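# Assemble the two printed parts to match the stand sample

## Task

Fit the two 3D-printed parts together so they match the completed assembly shown on the stand.

## Robot and tools

Robot: two UR7e-style arms, left_arm and right_arm, each carrying a Robotiq 140 parallel gripper whose two fingers can fold at a hinge partway along. In the scene frame the origin sits at table-top height midway between the arms' nominal bases, +z points up, +x points out over the table, and left_arm is on the +y side. Calibrated base positions: left_arm (+0.056, +0.520, +0.013) m, right_arm (+0.016, -0.321, +0.013) m, both nearly unrotated. Image left/right does not match arm names.

Frames: each arm reports its end_effector_position (m), end_effector_quat_wxyz and velocities in its own base frame. Fixed cameras and the table use the scene frame. Motion offsets are taken along the axes of that arm's current Hand target. The gripper's +z runs along the fingers and the fingers close along its y axis. The reported position is the pinch point between closed pads; fingertips extend about 33 mm past it when the gap is 40 mm or less, only about 9 mm when fully open.

Row layout (used by execute_actions and move): 18 numbers, each in [-1, 1], always for both arms. First left_arm: dx, dy, dz, rx, ry, rz, then gripper position, force_limit, speed. Then the same nine for right_arm. The six pose numbers are an offset, not a pose: a displacement from that arm's Hand target as it stood when the action or move began, along the Hand target's own axes. Scale: 1.0 equals 0.6 m of translation or 180 degrees of rotation; rx, ry, rz form a single rotation vector. Sending all six as 0 re-requests the current Hand target. Gripper numbers are absolute: position +1 is 140 mm open, about -0.8 is where pads touch, -1 closes until blocked. force_limit from -1 (roughly 14 N) to +1 (about 58 N) on slow closes; speed from -1 (about 30 mm/s) to +1 (about 250 mm/s), and faster closes squeeze much harder. Both start at +1. To leave a gripper unchanged, resend its previous three numbers; a 0 is a real command.

execute_actions(actions, cameras): actions is a list of actions; each action is a list of up to 15 rows, one per 1/30 s step, and a short list repeats its last row. Every row in an action counts from the same start pose, not the previous row; a new action starts from the updated Hand target, so repeating an offset moves further. Images come back only if actions is empty or cameras names them.

move(target, speed, blend, stop_force, zero, blocking, cameras): drives each gripper straight toward the offset in target (one row, or up to 15 rows all counted from the same starting Hand targets). speed is in m/s, 0.002 to 3.6, default 0.25 (turn rate up to twice that in rad/s), one value or one per target. blend is a corner radius in m for lists; 0 means stop at each. stop_force (3 to 120 N) ends an arm's path when its wrist sensor feels that much push against its motion; unreliable while the gripper rotates, and leave it out when backing away from something. zero (default true) re-zeroes before the move. blocking=false returns early but cannot combine with stop_force. Moves do not avoid obstacles and can overshoot when fast. The result adds a move: line (done, off_target, moving, held, fault) and limits such as paced or held.

wait(seconds 0 to 10), stop() to brake a running move, zoom_image(camera, region [x0,y0,x1,y1] in pixels, at most 504 per side) on the latest image, zero_wrist_force(arm), read_manual(section) for licence text, finished_scene(scene=1) which ends the attempt permanently.

Cameras: cam_high, cam_low, cam_bench (504x504, fixed), cam_left_wrist and cam_right_wrist (672x504, on the hands).

Reading results: Hand target is the last commanded pose after clipping; the actual gripper may rest short of it, and only a further command closes that gap. Orientation commands are clipped to 32 degrees from the measured orientation each step. object_status: 0 moving, 1 blocked while opening, 2 blocked while closing (a grip), 3 reached its target or pads met. position_measured is in counts: 3 fully open, 230 pads touching. Wrist force and torque are in the end effector's own axes; a third line shows the peak since the last shown reading. Joint torques include the arm's weight. MOTOR HOT appears at 70 C; at 85 C the arm brakes for 30 to 60 s.

Cautions: a torque or force fault (external force near 150 N) freezes that arm for 10 s. Arms are stiff, so commanding even slightly beyond a firm contact can fault; approach slowly with stop_force. Grip near the fingertips for a firm hold; gripping near the palm may fold fingers and hold loosely, and pressing fingertips into a surface folds them. Confirm object_status 2 before lifting. Do not let the arms hit or squeeze each other, avoid paths sweeping near an arm's own base, do not drop parts or release them while moving, never let anything leave the table, and avoid large twisting loads on the wrist. The finished assembly must stay correct with the robot released.

Each tool is called after "Request:" in YAML: its name, and indented under it one key for each argument.

## Session

Request:
execute_actions:
  actions: []

Scene clock: 0.00 s.
left_arm: end_effector_position=(+0.0372, -0.4289, +0.1696) position_measured=3 object_status=3 end_effector_quat_wxyz=(+0.050, +0.701, -0.704, +0.100) | right_arm: end_effector_position=(+0.3098, +0.1465, +0.3050) position_measured=3 object_status=3 end_effector_quat_wxyz=(+0.642, -0.519, -0.495, -0.271)
Joint positions: left_arm=[-1.903 -1.897 2.181 -2.033 -1.436 2.826] | right_arm=[-0.636 -1.414 1.86 -0.479 -0.998 0.427]
Joint velocities: within noise
Joint torques (N m): no reading
Wrist force (N): no reading
Wrist torque (N m): no reading
Wrist force, peak (N): no reading
Hand target: left_arm +0.0372, -0.4289, +0.1696; +0.050, +0.701, -0.704, +0.100 | right_arm +0.3098, +0.1465, +0.3050; +0.642, -0.519, -0.495, -0.271
Tool commands: left_gripper/position=+1.0 left_gripper/force_limit=+1.0 left_gripper/speed=+1.0 right_gripper/position=+1.0 right_gripper/force_limit=+1.0 right_gripper/speed=+1.0

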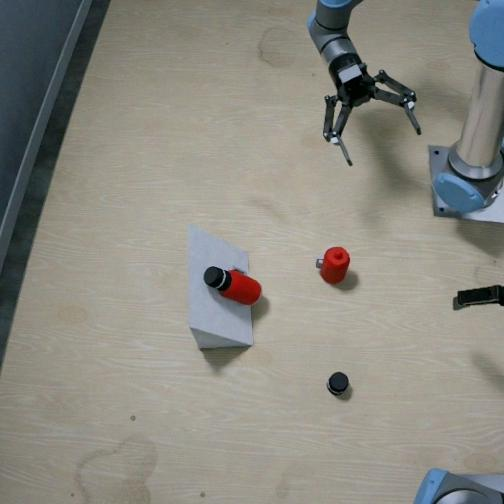

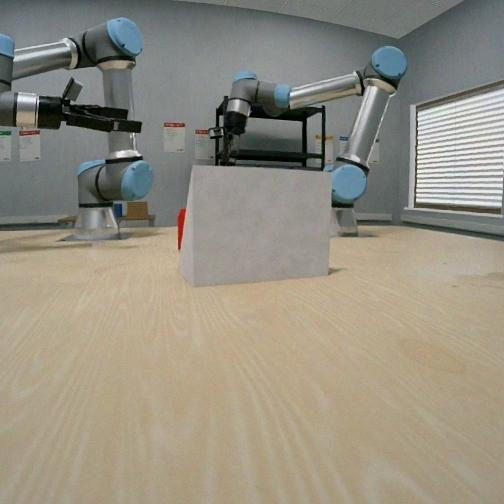

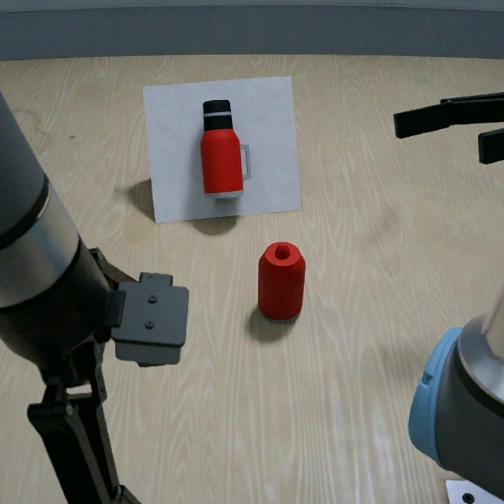

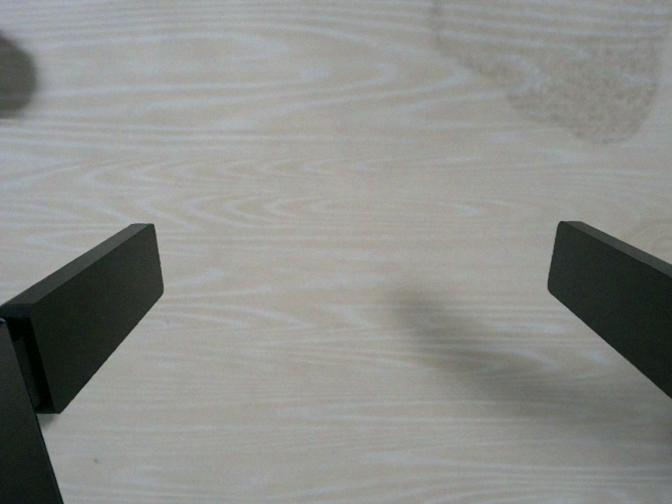

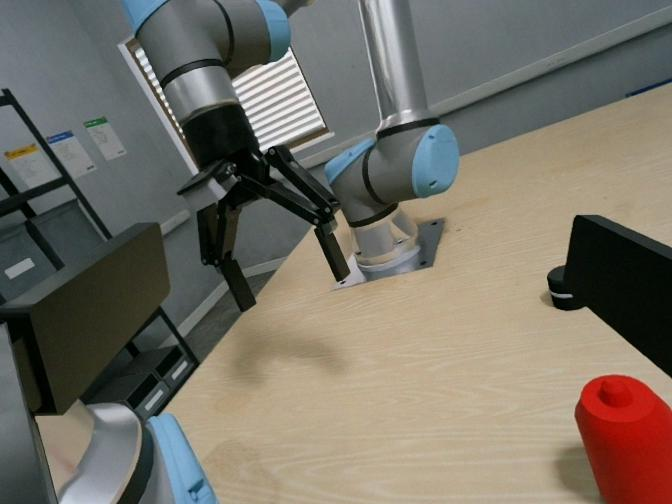

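Request:
zoom_image:
  camera: "cam_high"
  region: [170, 210, 370, 410]

Request:
zoom_image:
  camera: "cam_bench"
  region: [130, 70, 330, 340]

Request:
zoom_image:
  camera: "cam_right_wrist"
  region: [500, 230, 672, 504]

Scaled by 2.520 from the camera's 504x504 image, which has a finer 720x720 frame.

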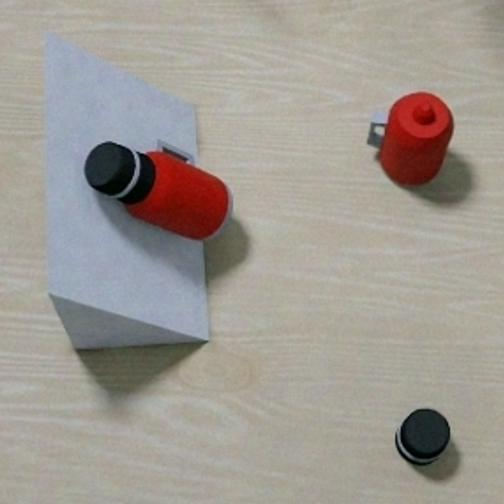

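Scaled by 1.867 from the camera's 504x504 image, which has a finer 720x720 frame.

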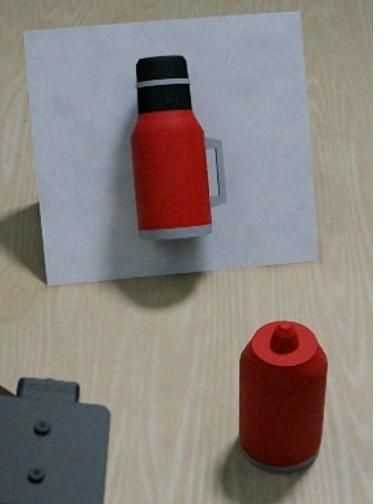

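Scaled by 1.839 from the camera's 672x504 image, which has a finer 960x720 frame.

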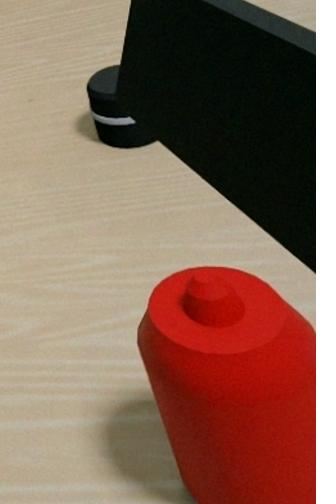

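Request:
move:
  target: [-0.2035,-0.4735,-0.1462,-0.0226,-0.0677,-0.0013,1,1,1,0,0,0,0,0,0,1,1,1]
  cameras: ["all"]

Scene clock: 6.93 s.
left_arm: end_effector_position=(+0.3158, -0.2902, +0.2494) position_measured=3 object_status=3 end_effector_quat_wxyz=(+0.000, +0.707, -0.707, +0.000) | right_arm: end_effector_position=(+0.3098, +0.1465, +0.3050) position_measured=3 object_status=3 end_effector_quat_wxyz=(+0.642, -0.519, -0.495, -0.271)
Joint positions: left_arm=[-1.059 -1.769 1.816 -1.617 -1.571 3.653] | right_arm=[-0.636 -1.414 1.86 -0.479 -0.998 0.427]
Joint torques (N m): left_arm=[13.74 -8.01 -35.48 0.01 -1.64 2.55] | right_arm=[-0.36 -27.02 -18.06 1.74 -0.03 0.06]
Wrist force (N): left_arm=[0.3 -0.5 0.4] | right_arm=[-0.2 0.1 0.0]
Wrist torque (N m): left_arm=[-0.05 0.00 -0.02] | right_arm=[0.03 0.05 0.01]
Wrist force, peak (N): left_arm=[-0.9 -2.0 -0.3] | right_arm=[0.0 0.5 -0.1]
Hand target: left_arm +0.3160, -0.2902, +0.2494; +0.000, +0.707, -0.707, -0.001 | right_arm +0.3098, +0.1465, +0.3050; +0.642, -0.519, -0.495, -0.271
Off the commanded pose: left_arm 0.000 m, 0 deg | right_arm 0.000 m, 0 deg.
move: done
camera_calibration:
cam_left_wrist: T_world_to_cam=[[-0.999869, -0.00613954, 0.0149538, 0.316958], [-0.000506981, 0.936523, 0.350606, 0.189316], [-0.0161572, 0.350553, -0.936404, 0.482454], [0, 0, 0, 1]] pos_world=[0.324807, -0.344478, 0.380657]

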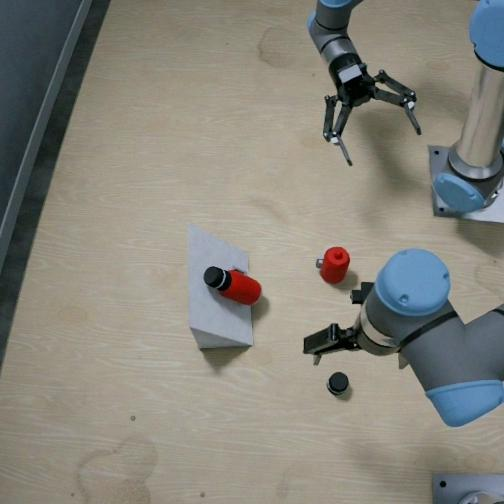

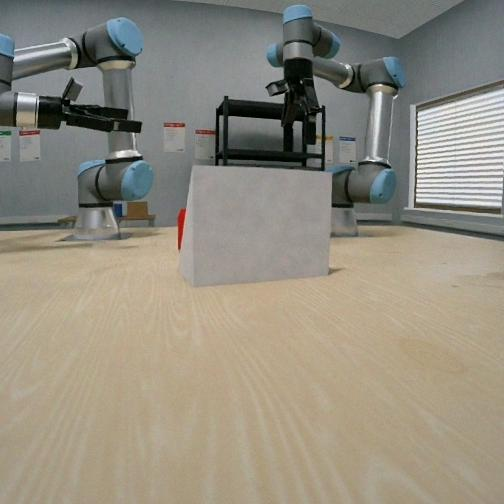

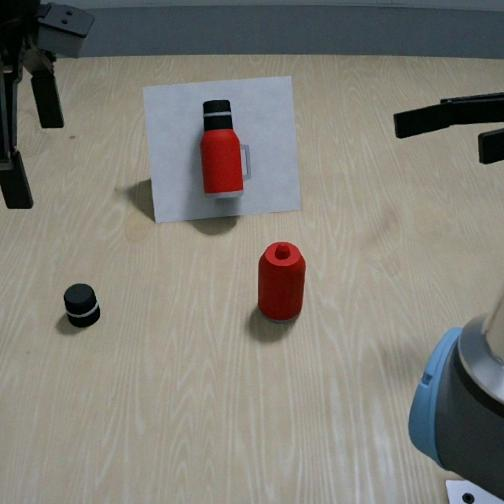

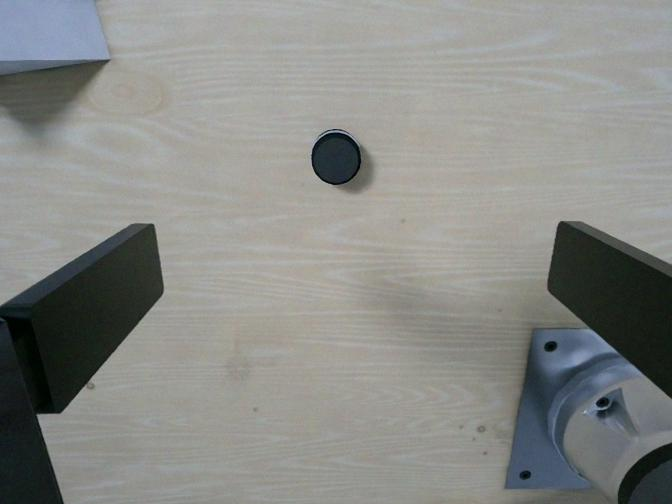

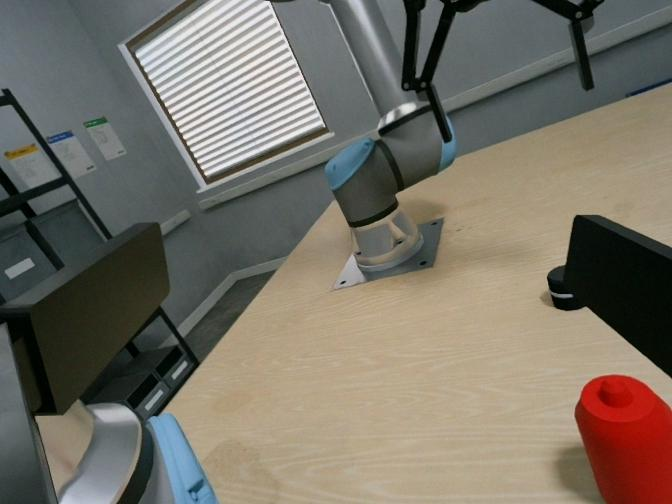

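Request:
move:
  target: [0.0028,-0.0047,0.2657,0,0,0,0.3,1,1,0,0,0,0,0,0,1,1,1]
  cameras: ["cam_left_wrist","cam_bench"]

Request:
zoom_image:
  camera: "cam_bench"
  region: [0, 220, 130, 350]

Scene clock: 9.60 s.
left_arm: end_effector_position=(+0.3187, -0.2917, +0.0901) position_measured=91 object_status=3 end_effector_quat_wxyz=(+0.000, +0.707, -0.707, -0.001) end_effector_velocity=(+0.000, +0.000, -0.001) end_effector_angular_velocity=(-0.001, -0.001, +0.000) | right_arm: end_effector_position=(+0.3098, +0.1465, +0.3050) position_measured=3 object_status=3 end_effector_quat_wxyz=(+0.642, -0.519, -0.495, -0.271)
Joint positions: left_arm=[-1.055 -1.652 2.142 -2.06 -1.571 3.658] | right_arm=[-0.636 -1.414 1.86 -0.479 -0.998 0.427]
Joint velocities: left_arm=[0 0.002 0.002 -0.005 0 0] | right_arm=[within noise]
Joint torques (N m): left_arm=[13.8 -8.89 -13.78 -6.42 1.4 2.51] | right_arm=[-0.67 -26.65 -17.88 1.89 -0.02 -0.13]
Wrist force (N): left_arm=[0.4 -0.7 0.2] | right_arm=[0.1 0.2 -0.1]
Wrist torque (N m): left_arm=[-0.09 0.00 -0.01] | right_arm=[0.05 -0.01 0.01]
Wrist force, peak (N): left_arm=[0.3 -0.6 1.7] | right_arm=[0.3 0.2 -0.5]
Hand target: left_arm +0.3187, -0.2917, +0.0900; +0.000, +0.707, -0.707, -0.001 | right_arm +0.3098, +0.1465, +0.3050; +0.642, -0.519, -0.495, -0.271
Off the commanded pose: left_arm 0.000 m, 0 deg | right_arm 0.000 m, 0 deg.
move: done
camera_calibration:
cam_left_wrist: T_world_to_cam=[[-0.999866, -0.00602131, 0.0152083, 0.322213], [-0.00030344, 0.936446, 0.350811, 0.246434], [-0.0163541, 0.35076, -0.936323, 0.333976], [0, 0, 0, 1]] pos_world=[0.327706, -0.345977, 0.221357]
Images, in order (width x height): cam_bench 504x504, cam_left_wrist 672x504.

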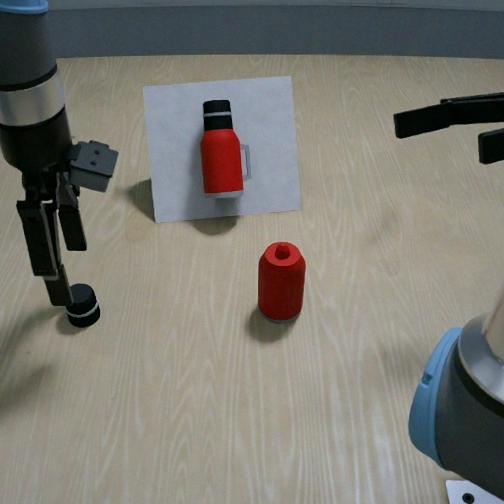

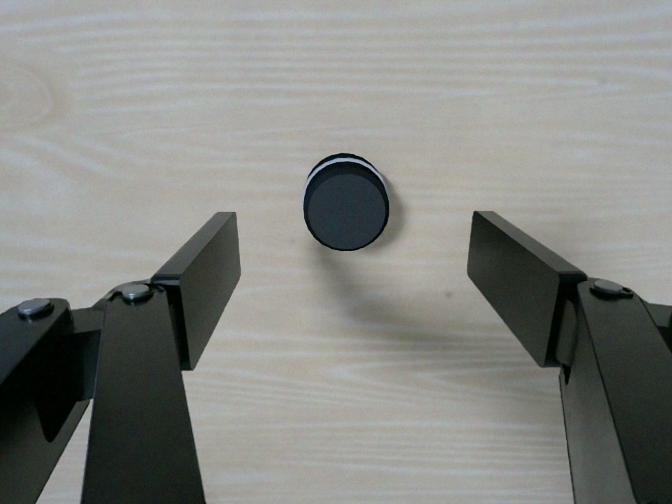

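Scaled by 3.877 from the camera's 504x504 image, which has a finer 720x720 frame.

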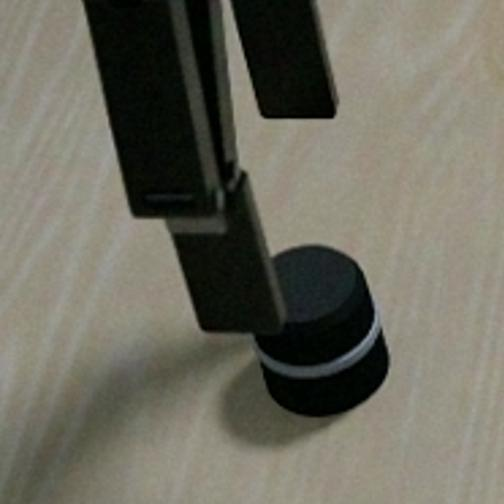

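Request:
move:
  target: [0.0038,-0.0013,0.0767,0,0,0,0.3,1,1,0,0,0,0,0,0,1,1,1]
  speed: 0.12

Request:
move:
  target: [0,0,0,0,0,0,-1,0.2,-1,0,0,0,0,0,0,1,1,1]
  cameras: ["cam_left_wrist","cam_bench"]

Scene clock: 12.43 s.
left_arm: end_effector_position=(+0.3194, -0.2939, +0.0441) position_measured=91 object_status=3 end_effector_quat_wxyz=(+0.000, +0.707, -0.707, -0.001) | right_arm: end_effector_position=(+0.3098, +0.1465, +0.3050) position_measured=3 object_status=3 end_effector_quat_wxyz=(+0.642, -0.519, -0.495, -0.271)
Joint positions: left_arm=[-1.056 -1.576 2.21 -2.203 -1.571 3.657] | right_arm=[-0.636 -1.414 1.86 -0.479 -0.998 0.427]
Joint torques (N m): left_arm=[-4.26 -9.72 -13.13 -6.79 0.46 0.8] | right_arm=[-0.72 -28.17 -17.62 1.65 0.01 -0.08]
Wrist force (N): left_arm=[0.4 -0.6 0.3] | right_arm=[0.1 0.0 -0.2]
Wrist torque (N m): left_arm=[-0.08 -0.03 -0.02] | right_arm=[0.01 -0.01 0.01]
Wrist force, peak (N): left_arm=[0.4 -0.6 1.2] | right_arm=[-0.1 0.3 -0.4]
Hand target: left_arm +0.3194, -0.2939, +0.0440; +0.000, +0.707, -0.707, -0.001 | right_arm +0.3098, +0.1465, +0.3050; +0.642, -0.519, -0.495, -0.271
Off the commanded pose: left_arm 0.000 m, 0 deg | right_arm 0.000 m, 0 deg.
move: done

Scene clock: 14.63 s.
left_arm: end_effector_position=(+0.3195, -0.2939, +0.0440) position_measured=172 object_status=0 end_effector_quat_wxyz=(+0.000, +0.707, -0.707, -0.001) | right_arm: end_effector_position=(+0.3098, +0.1465, +0.3050) position_measured=3 object_status=3 end_effector_quat_wxyz=(+0.642, -0.519, -0.495, -0.271)
Joint positions: left_arm=[-1.056 -1.576 2.21 -2.204 -1.571 3.657] | right_arm=[-0.636 -1.414 1.86 -0.479 -0.998 0.427]
Joint torques (N m): left_arm=[12.6 -11.52 -12.9 -4.78 -0.6 2.28] | right_arm=[-2.08 -26.13 -18.02 1.69 -0.19 -0.26]
Wrist force (N): left_arm=[-4.9 1.9 -22.5] | right_arm=[0.3 -0.1 -0.2]
Wrist torque (N m): left_arm=[-0.16 0.01 0.00] | right_arm=[-0.02 -0.06 0.01]
Wrist force, peak (N): left_arm=[-4.9 1.9 -22.5] | right_arm=[0.3 0.3 0.3]
Hand target: left_arm +0.3194, -0.2939, +0.0440; +0.000, +0.707, -0.707, -0.001 | right_arm +0.3098, +0.1465, +0.3050; +0.642, -0.519, -0.495, -0.271
Off the commanded pose: left_arm 0.000 m, 0 deg | right_arm 0.000 m, 0 deg.
move: done
camera_calibration:
cam_left_wrist: T_world_to_cam=[[-0.999868, -0.00608072, 0.0150817, 0.323702], [-0.000405017, 0.936479, 0.350724, 0.264821], [-0.0162563, 0.350672, -0.936357, 0.291575], [0, 0, 0, 1]] pos_world=[0.328507, -0.348278, 0.175257]
Images, in order (width x height): cam_bench 504x504, cam_left_wrist 672x504.

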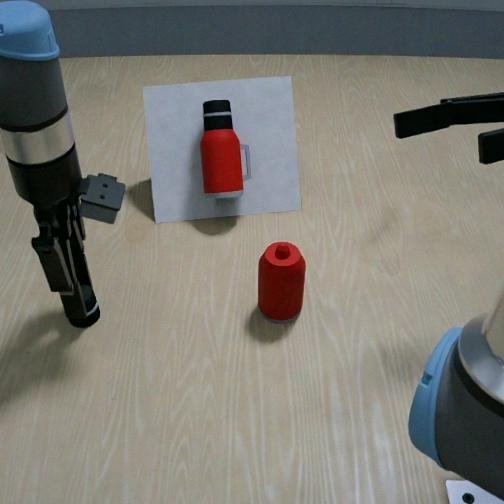

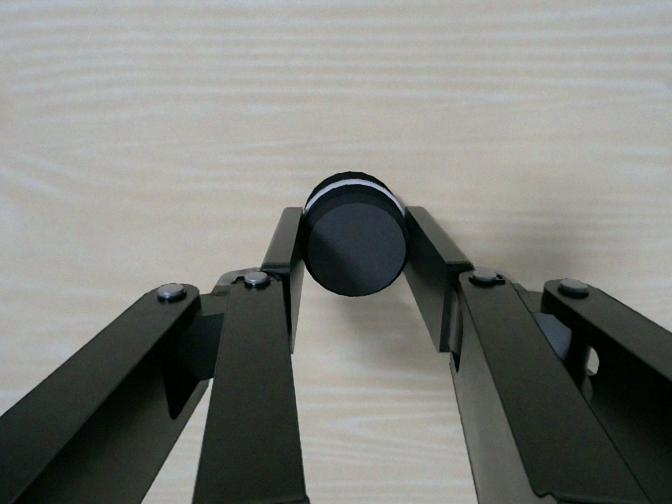

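Request:
move:
  target: [0,0,-0.2,0,0,0,-1,0.2,-1,0,0,0,0,0,0,1,1,1]
  cameras: ["cam_left_wrist","cam_bench","cam_high","cam_right_wrist"]

Request:
zoom_image:
  camera: "cam_bench"
  region: [10, 150, 140, 300]

Request:
zoom_image:
  camera: "cam_left_wrist"
  region: [250, 130, 450, 330]

Request:
zoom_image:
  camera: "cam_right_wrist"
  region: [400, 140, 672, 412]

Scene clock: 16.83 s.
left_arm: end_effector_position=(+0.3195, -0.2940, +0.1638) position_measured=172 object_status=2 end_effector_quat_wxyz=(+0.000, +0.707, -0.707, +0.000) end_effector_velocity=(+0.000, +0.000, +0.001) end_effector_angular_velocity=(+0.001, +0.001, +0.000) | right_arm: end_effector_position=(+0.3098, +0.1465, +0.3050) position_measured=3 object_status=3 end_effector_quat_wxyz=(+0.642, -0.519, -0.495, -0.271)
Joint positions: left_arm=[-1.056 -1.72 1.998 -1.848 -1.571 3.657] | right_arm=[-0.636 -1.414 1.86 -0.479 -0.998 0.427]
Joint velocities: left_arm=[0 -0.001 -0.002 0.005 0 0] | right_arm=[within noise]
Joint torques (N m): left_arm=[-14.05 -29.62 -31.5 -0.05 -1.59 -2.35] | right_arm=[-1.65 -26.88 -17.97 1.75 0.06 -0.2]
Wrist force (N): left_arm=[0.4 -0.3 0.6] | right_arm=[0.1 0.1 -0.5]
Wrist torque (N m): left_arm=[-0.01 -0.03 -0.01] | right_arm=[0.02 -0.01 0.01]
Wrist force, peak (N): left_arm=[-4.9 2.1 -22.6] | right_arm=[0.3 0.2 0.4]
Hand target: left_arm +0.3195, -0.2940, +0.1640; +0.000, +0.707, -0.707, -0.001 | right_arm +0.3098, +0.1465, +0.3050; +0.642, -0.519, -0.495, -0.271
Off the commanded pose: left_arm 0.000 m, 0 deg | right_arm 0.000 m, 0 deg.
move: done
camera_calibration:
cam_left_wrist: T_world_to_cam=[[-0.999868, -0.00608026, 0.015081, 0.321995], [-0.000406897, 0.936523, 0.350605, 0.22295], [-0.0162554, 0.350552, -0.936402, 0.403758], [0, 0, 0, 1]] pos_world=[0.328607, -0.348378, 0.295057]
Images, in order (width x height): cam_high 504x504, cam_bench 504x504, cam_left_wrist 672x504, cam_right_wrist 672x504.

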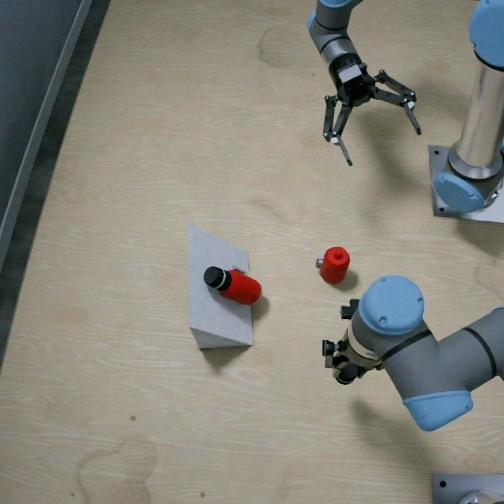

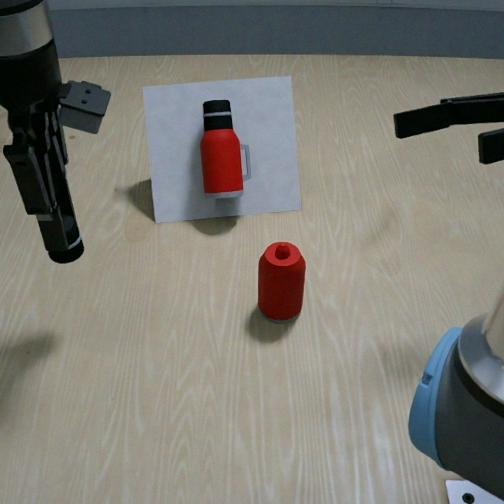

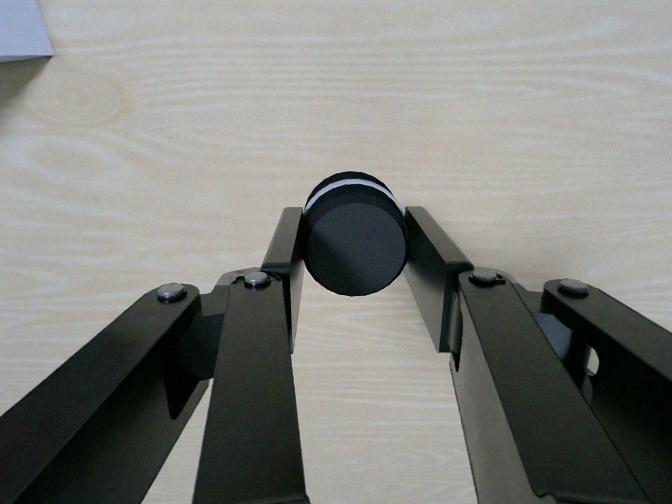

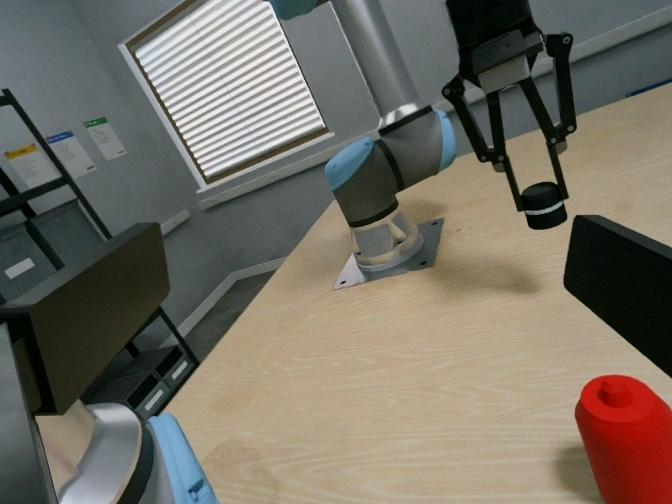

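Scaled by 3.360 from the camera's 504x504 image, which has a finer 720x720 frame.

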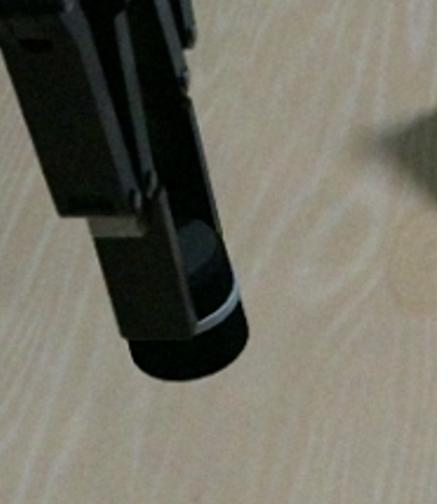

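Scaled by 2.520 from the camera's 672x504 image, which has a finer 960x720 frame.

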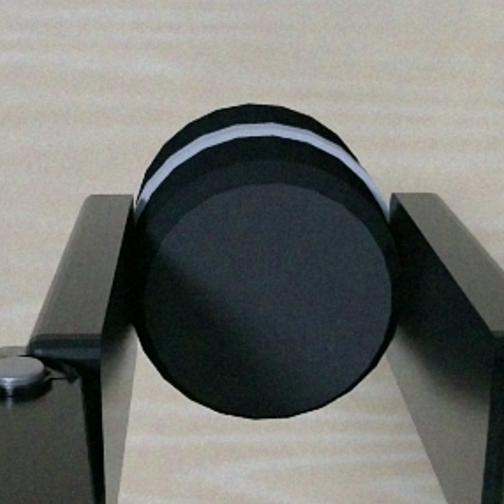

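Scaled by 1.853 from the camera's 672x504 image, which has a finer 960x720 frame.

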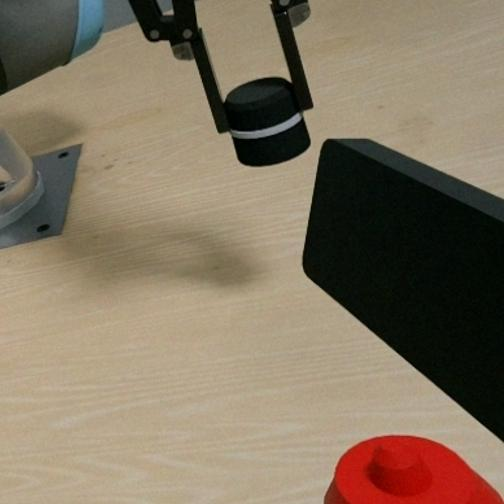

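Request:
move:
  target:
    - [0.1,-0.011,-0.05,0,0,-0.5,-1,0.2,-1,0,0,0,0,0,0,1,1,1]
    - [0.193,-0.0225,-0.093,0,0,-1.0,-1,0.2,-1,0,0,0,0,0,0,1,1,1]
  blend: 0.02
  speed: 0.7
  cameras: ["all"]

Scene clock: 21.80 s.
left_arm: end_effector_position=(+0.3330, -0.4099, +0.2197) position_measured=172 object_status=2 end_effector_quat_wxyz=(-0.001, +0.707, +0.707, +0.000) | right_arm: end_effector_position=(+0.3098, +0.1465, +0.3050) position_measured=3 object_status=3 end_effector_quat_wxyz=(+0.642, -0.519, -0.495, -0.271)
Joint positions: left_arm=[-1.143 -1.516 1.659 -1.713 -1.571 0.428] | right_arm=[-0.636 -1.414 1.86 -0.479 -0.998 0.427]
Joint torques (N m): left_arm=[-13.15 -19.53 -34.4 0.35 1.62 -2.49] | right_arm=[-0.06 -26.07 -17.33 2.03 -0.2 -0.26]
Wrist force (N): left_arm=[0.3 -0.3 0.5] | right_arm=[0.0 0.1 -0.1]
Wrist torque (N m): left_arm=[-0.01 0.02 0.18] | right_arm=[0.03 0.01 0.01]
Wrist force, peak (N): left_arm=[0.5 -1.0 0.6] | right_arm=[0.1 0.3 -0.5]
Hand target: left_arm +0.3330, -0.4099, +0.2197; -0.001, +0.707, +0.707, +0.000 | right_arm +0.3098, +0.1465, +0.3050; +0.642, -0.519, -0.495, -0.271
Off the commanded pose: left_arm 0.000 m, 0 deg | right_arm 0.000 m, 0 deg.
move: done
camera_calibration:
cam_left_wrist: T_world_to_cam=[[0.999888, 0.00562341, 0.013865, -0.327019], [0.00042762, -0.937044, 0.349211, -0.456114], [0.0149559, -0.349166, -0.936941, 0.19974], [0, 0, 0, 1]] pos_world=[0.32419, -0.355818, 0.350959]

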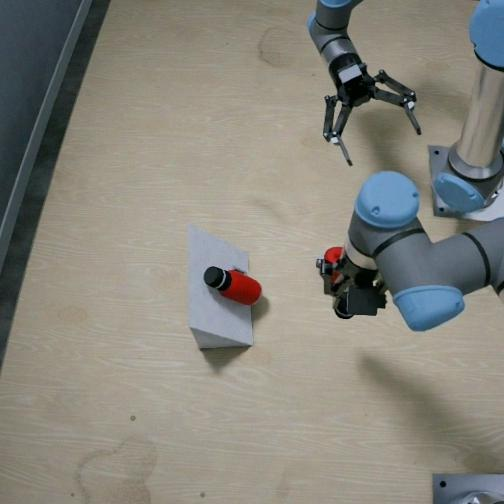

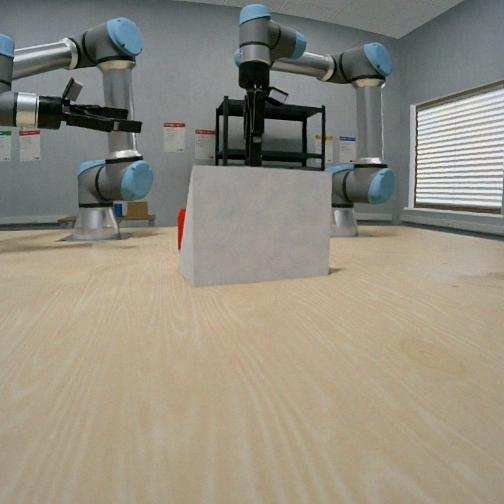

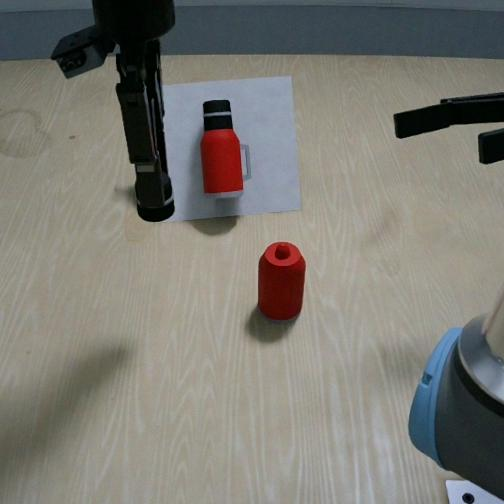

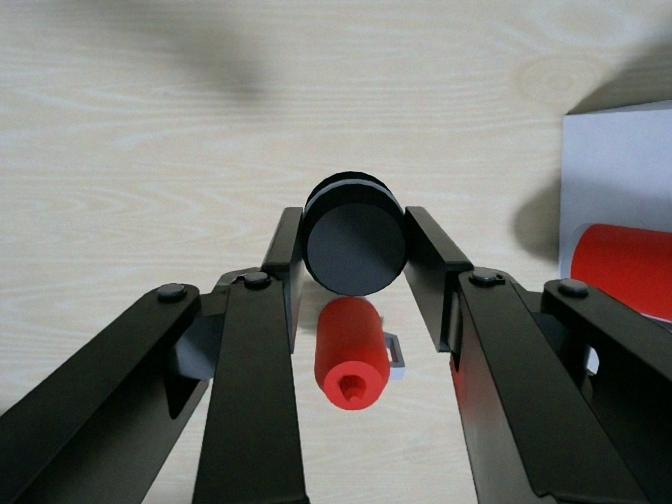

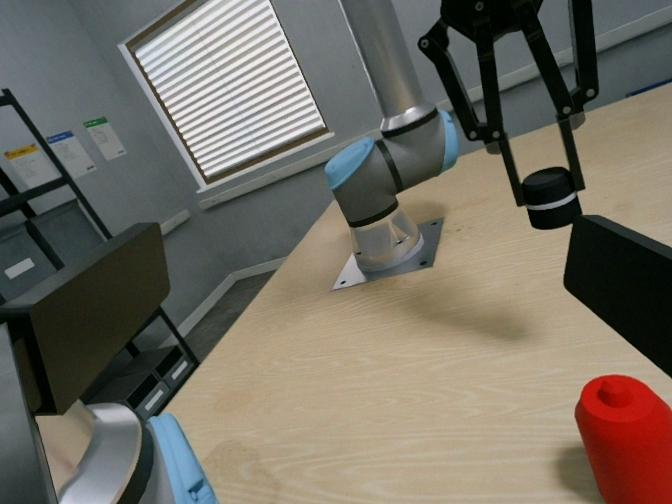

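Request:
zoom_image:
  camera: "cam_left_wrist"
  region: [290, 290, 430, 430]

Request:
zoom_image:
  camera: "cam_right_wrist"
  region: [552, 360, 672, 480]

Request:
zoom_image:
  camera: "cam_bench"
  region: [230, 220, 340, 330]

Scaled by 3.600 from the camera's 672x504 image, which has a finer 960x720 frame.

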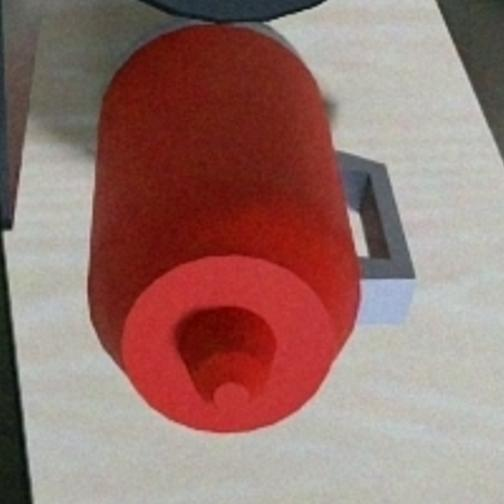

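Scaled by 4.200 from the camera's 672x504 image, which has a finer 960x720 frame.

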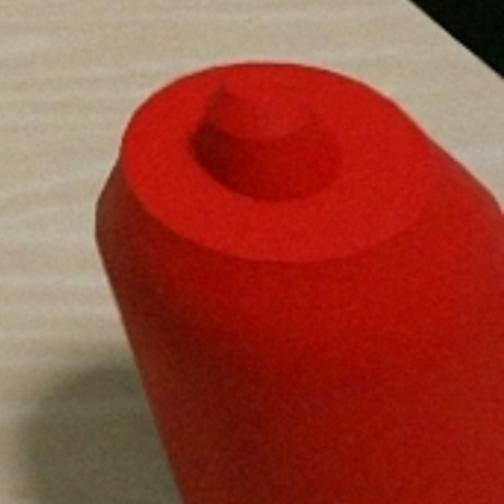

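Scaled by 4.582 from the camera's 504x504 image, which has a finer 720x720 frame.

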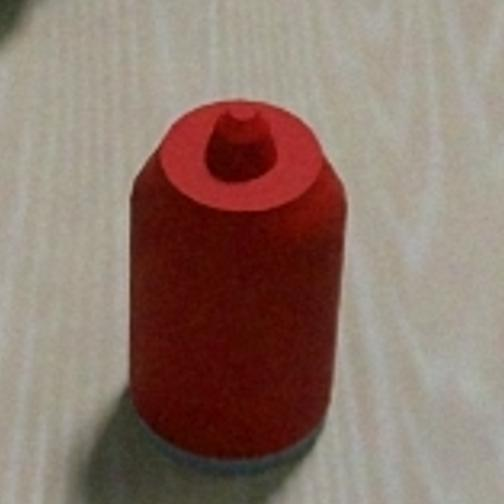

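Request:
move:
  target: [0,0,0.0917,0,0,0,-1,0.2,-1,0,0,0,0,0,0,1,1,1]
  cameras: ["cam_left_wrist"]

Request:
zoom_image:
  camera: "cam_left_wrist"
  region: [280, 364, 420, 504]

Scene clock: 25.67 s.
left_arm: end_effector_position=(+0.3330, -0.4099, +0.1648) position_measured=172 object_status=2 end_effector_quat_wxyz=(-0.001, +0.707, +0.707, +0.000) | right_arm: end_effector_position=(+0.3098, +0.1465, +0.3050) position_measured=3 object_status=3 end_effector_quat_wxyz=(+0.642, -0.519, -0.495, -0.271)
Joint positions: left_arm=[-1.144 -1.488 1.772 -1.854 -1.571 0.427] | right_arm=[-0.636 -1.414 1.86 -0.479 -0.998 0.427]
Joint torques (N m): left_arm=[-8.84 -19.29 -15.78 -5.93 1.58 -1.44] | right_arm=[-1.47 -26.59 -18.31 1.9 -0.07 -0.21]
Wrist force (N): left_arm=[0.3 -0.4 0.6] | right_arm=[0.1 0.1 -0.1]
Wrist torque (N m): left_arm=[-0.03 0.00 0.19] | right_arm=[0.01 -0.02 0.01]
Wrist force, peak (N): left_arm=[0.2 -0.5 1.7] | right_arm=[0.0 0.5 -0.1]
Hand target: left_arm +0.3330, -0.4098, +0.1646; -0.001, +0.707, +0.707, +0.000 | right_arm +0.3098, +0.1465, +0.3050; +0.642, -0.519, -0.495, -0.271
Off the commanded pose: left_arm 0.000 m, 0 deg | right_arm 0.000 m, 0 deg.
move: done
camera_calibration:
cam_left_wrist: T_world_to_cam=[[0.999886, 0.00603248, 0.0138271, -0.326001], [0.000825558, -0.937075, 0.349128, -0.437092], [0.0150631, -0.349077, -0.936973, 0.148403], [0, 0, 0, 1]] pos_world=[0.324089, -0.355817, 0.296159]
Images, in order (width x height): cam_left_wrist 672x504.

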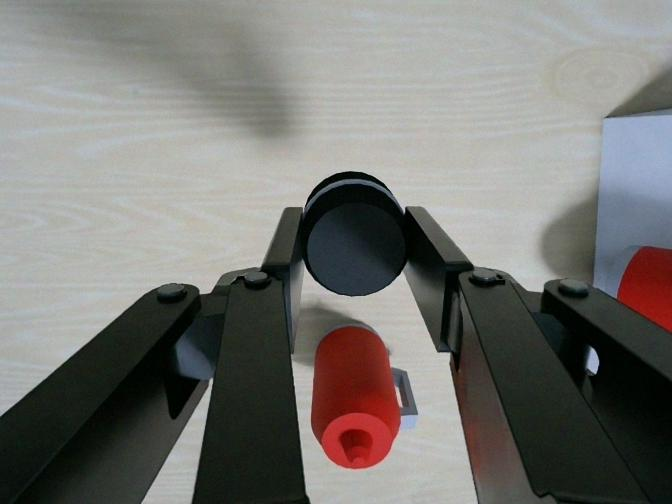

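Scaled by 3.600 from the camera's 672x504 image, which has a finer 960x720 frame.

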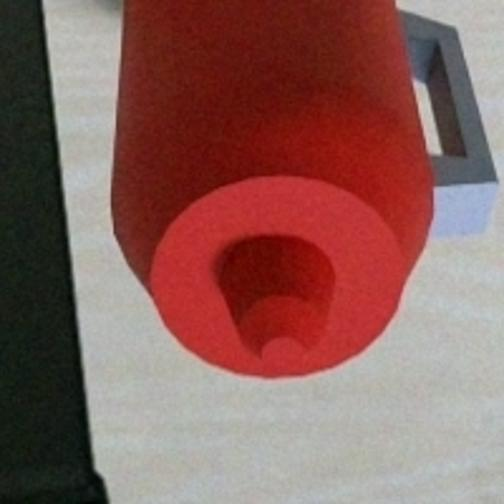

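Request:
move:
  target: [-0.2564,0.0137,-0.0257,0,0,0,-1,0.2,-1,0,0,-0.17,0,0,0,1,1,1]
  speed: 0.2
  cameras: ["all"]

Request:
zoom_image:
  camera: "cam_bench"
  region: [220, 170, 360, 330]

Request:
zoom_image:
  camera: "cam_right_wrist"
  region: [420, 200, 672, 452]

Scene clock: 29.17 s.
left_arm: end_effector_position=(+0.3412, -0.5636, +0.1799) position_measured=172 object_status=2 end_effector_quat_wxyz=(+0.000, +0.707, +0.707, +0.000) | right_arm: end_effector_position=(+0.3459, +0.0512, +0.3078) position_measured=3 object_status=3 end_effector_quat_wxyz=(+0.642, -0.519, -0.495, -0.271)
Joint positions: left_arm=[-1.23 -1.187 1.355 -1.738 -1.571 0.341] | right_arm=[-0.746 -1.254 1.648 -0.424 -1.108 0.423]
Joint torques (N m): left_arm=[-14.32 -34.97 -32.34 0.23 -1.68 -2.63] | right_arm=[-8.08 -21.98 -27.25 3.94 -1.58 -1.53]
Wrist force (N): left_arm=[0.3 -0.2 0.7] | right_arm=[0.2 0.4 0.2]
Wrist torque (N m): left_arm=[0.00 0.02 0.19] | right_arm=[0.12 -0.06 0.13]
Wrist force, peak (N): left_arm=[1.5 -0.7 1.1] | right_arm=[0.5 0.4 0.6]
Hand target: left_arm +0.3412, -0.5637, +0.1799; -0.001, +0.707, +0.707, +0.000 | right_arm +0.3459, +0.0512, +0.3078; +0.642, -0.519, -0.495, -0.271
Off the commanded pose: left_arm 0.000 m, 0 deg | right_arm 0.000 m, 0 deg.
move: done
camera_calibration:
cam_left_wrist: T_world_to_cam=[[0.999885, 0.00597285, 0.0139536, -0.333551], [0.000724088, -0.937042, 0.349215, -0.586376], [0.0151609, -0.349165, -0.936939, 0.108687], [0, 0, 0, 1]] pos_world=[0.33229, -0.509517, 0.311259]
cam_right_wrist: T_world_to_cam=[[0.848386, 0.318591, -0.422778, -0.170102], [-0.241755, -0.47732, -0.84482, 0.373096], [-0.470952, 0.818942, -0.32793, 0.366779], [0, 0, 0, 1]] pos_world=[0.407245, -0.0680919, 0.363562]

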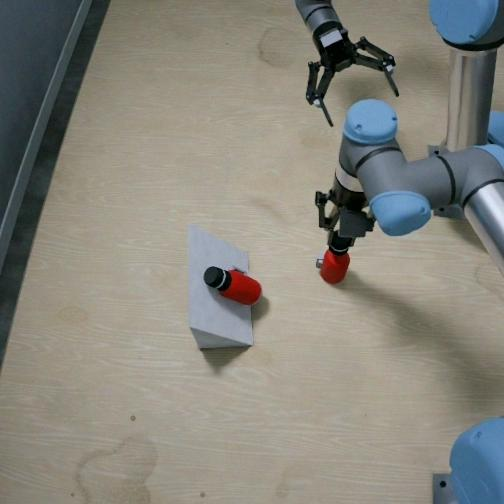

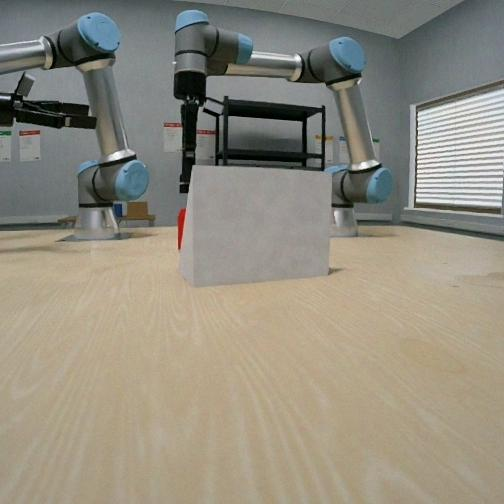

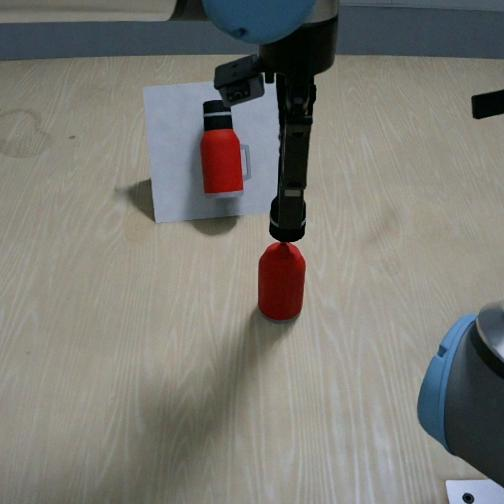

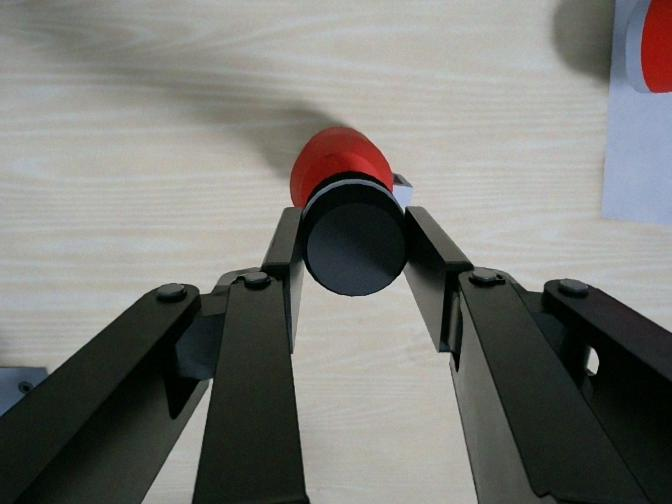

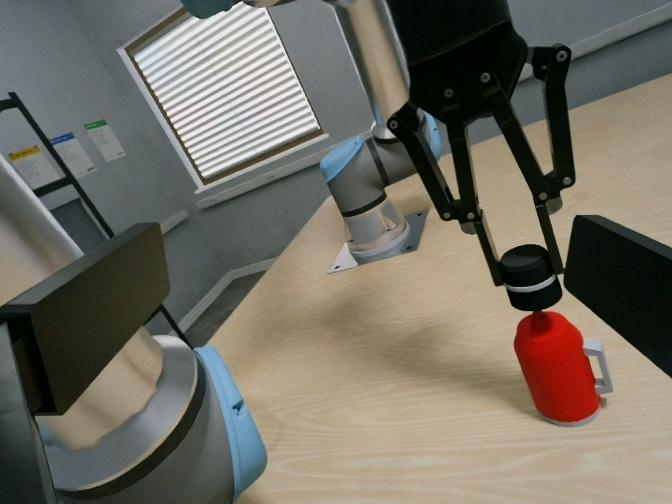

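Scaled by 3.150 from the camera's 504x504 image, which has a finer 720x720 frame.

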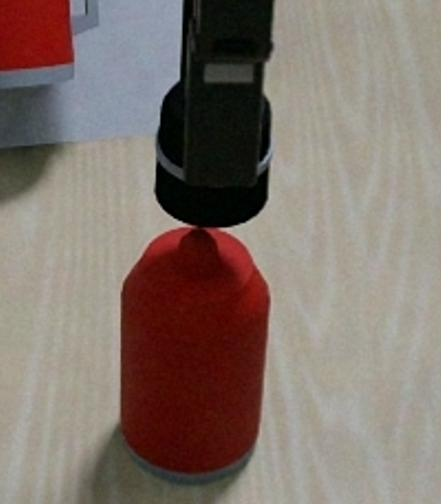

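Scaled by 2.000 from the camera's 672x504 image, which has a finer 960x720 frame.

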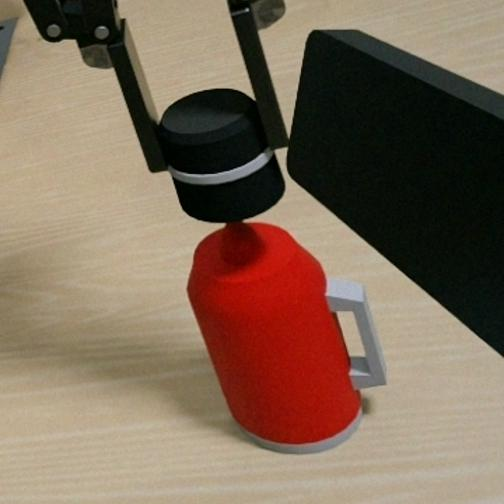

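Request:
zoom_image:
  camera: "cam_bench"
  region: [255, 200, 315, 260]

Request:
zoom_image:
  camera: "cam_right_wrist"
  region: [490, 235, 610, 355]

Request:
zoom_image:
  camera: "cam_high"
  region: [300, 210, 380, 290]

Request:
zoom_image:
  camera: "cam_left_wrist"
  region: [280, 110, 430, 260]

Scaled by 8.400 from the camera's 504x504 image, which has a finer 720x720 frame.

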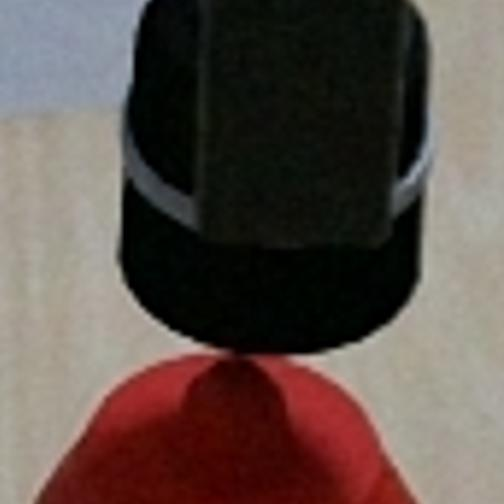

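Scaled by 4.200 from the camera's 672x504 image, which has a finer 960x720 frame.

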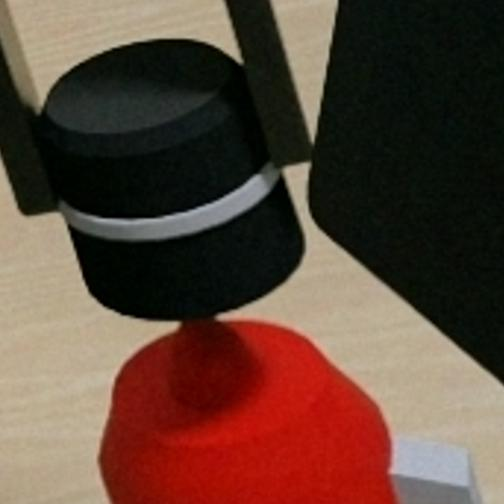

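Scaled by 6.300 from the camera's 504x504 image, which has a finer 720x720 frame.

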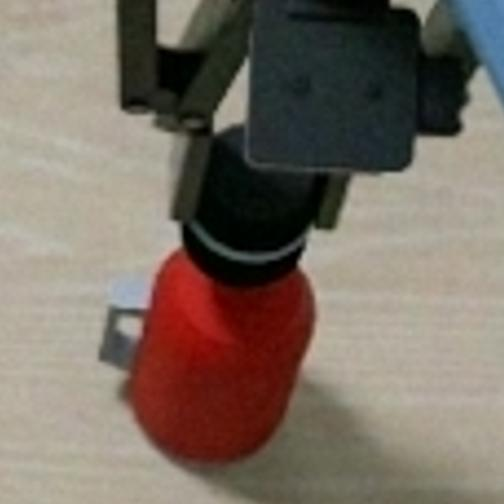

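Scaled by 3.360 from the camera's 672x504 image, which has a finer 960x720 frame.

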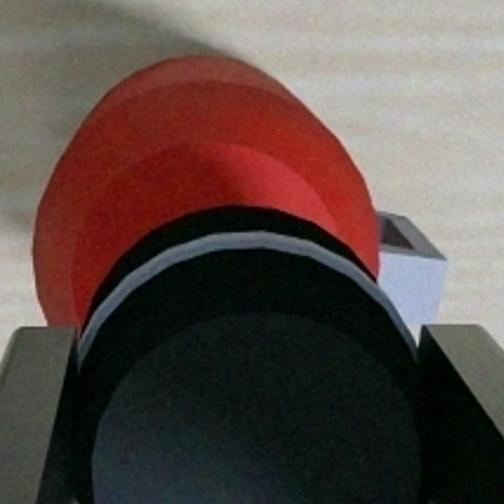

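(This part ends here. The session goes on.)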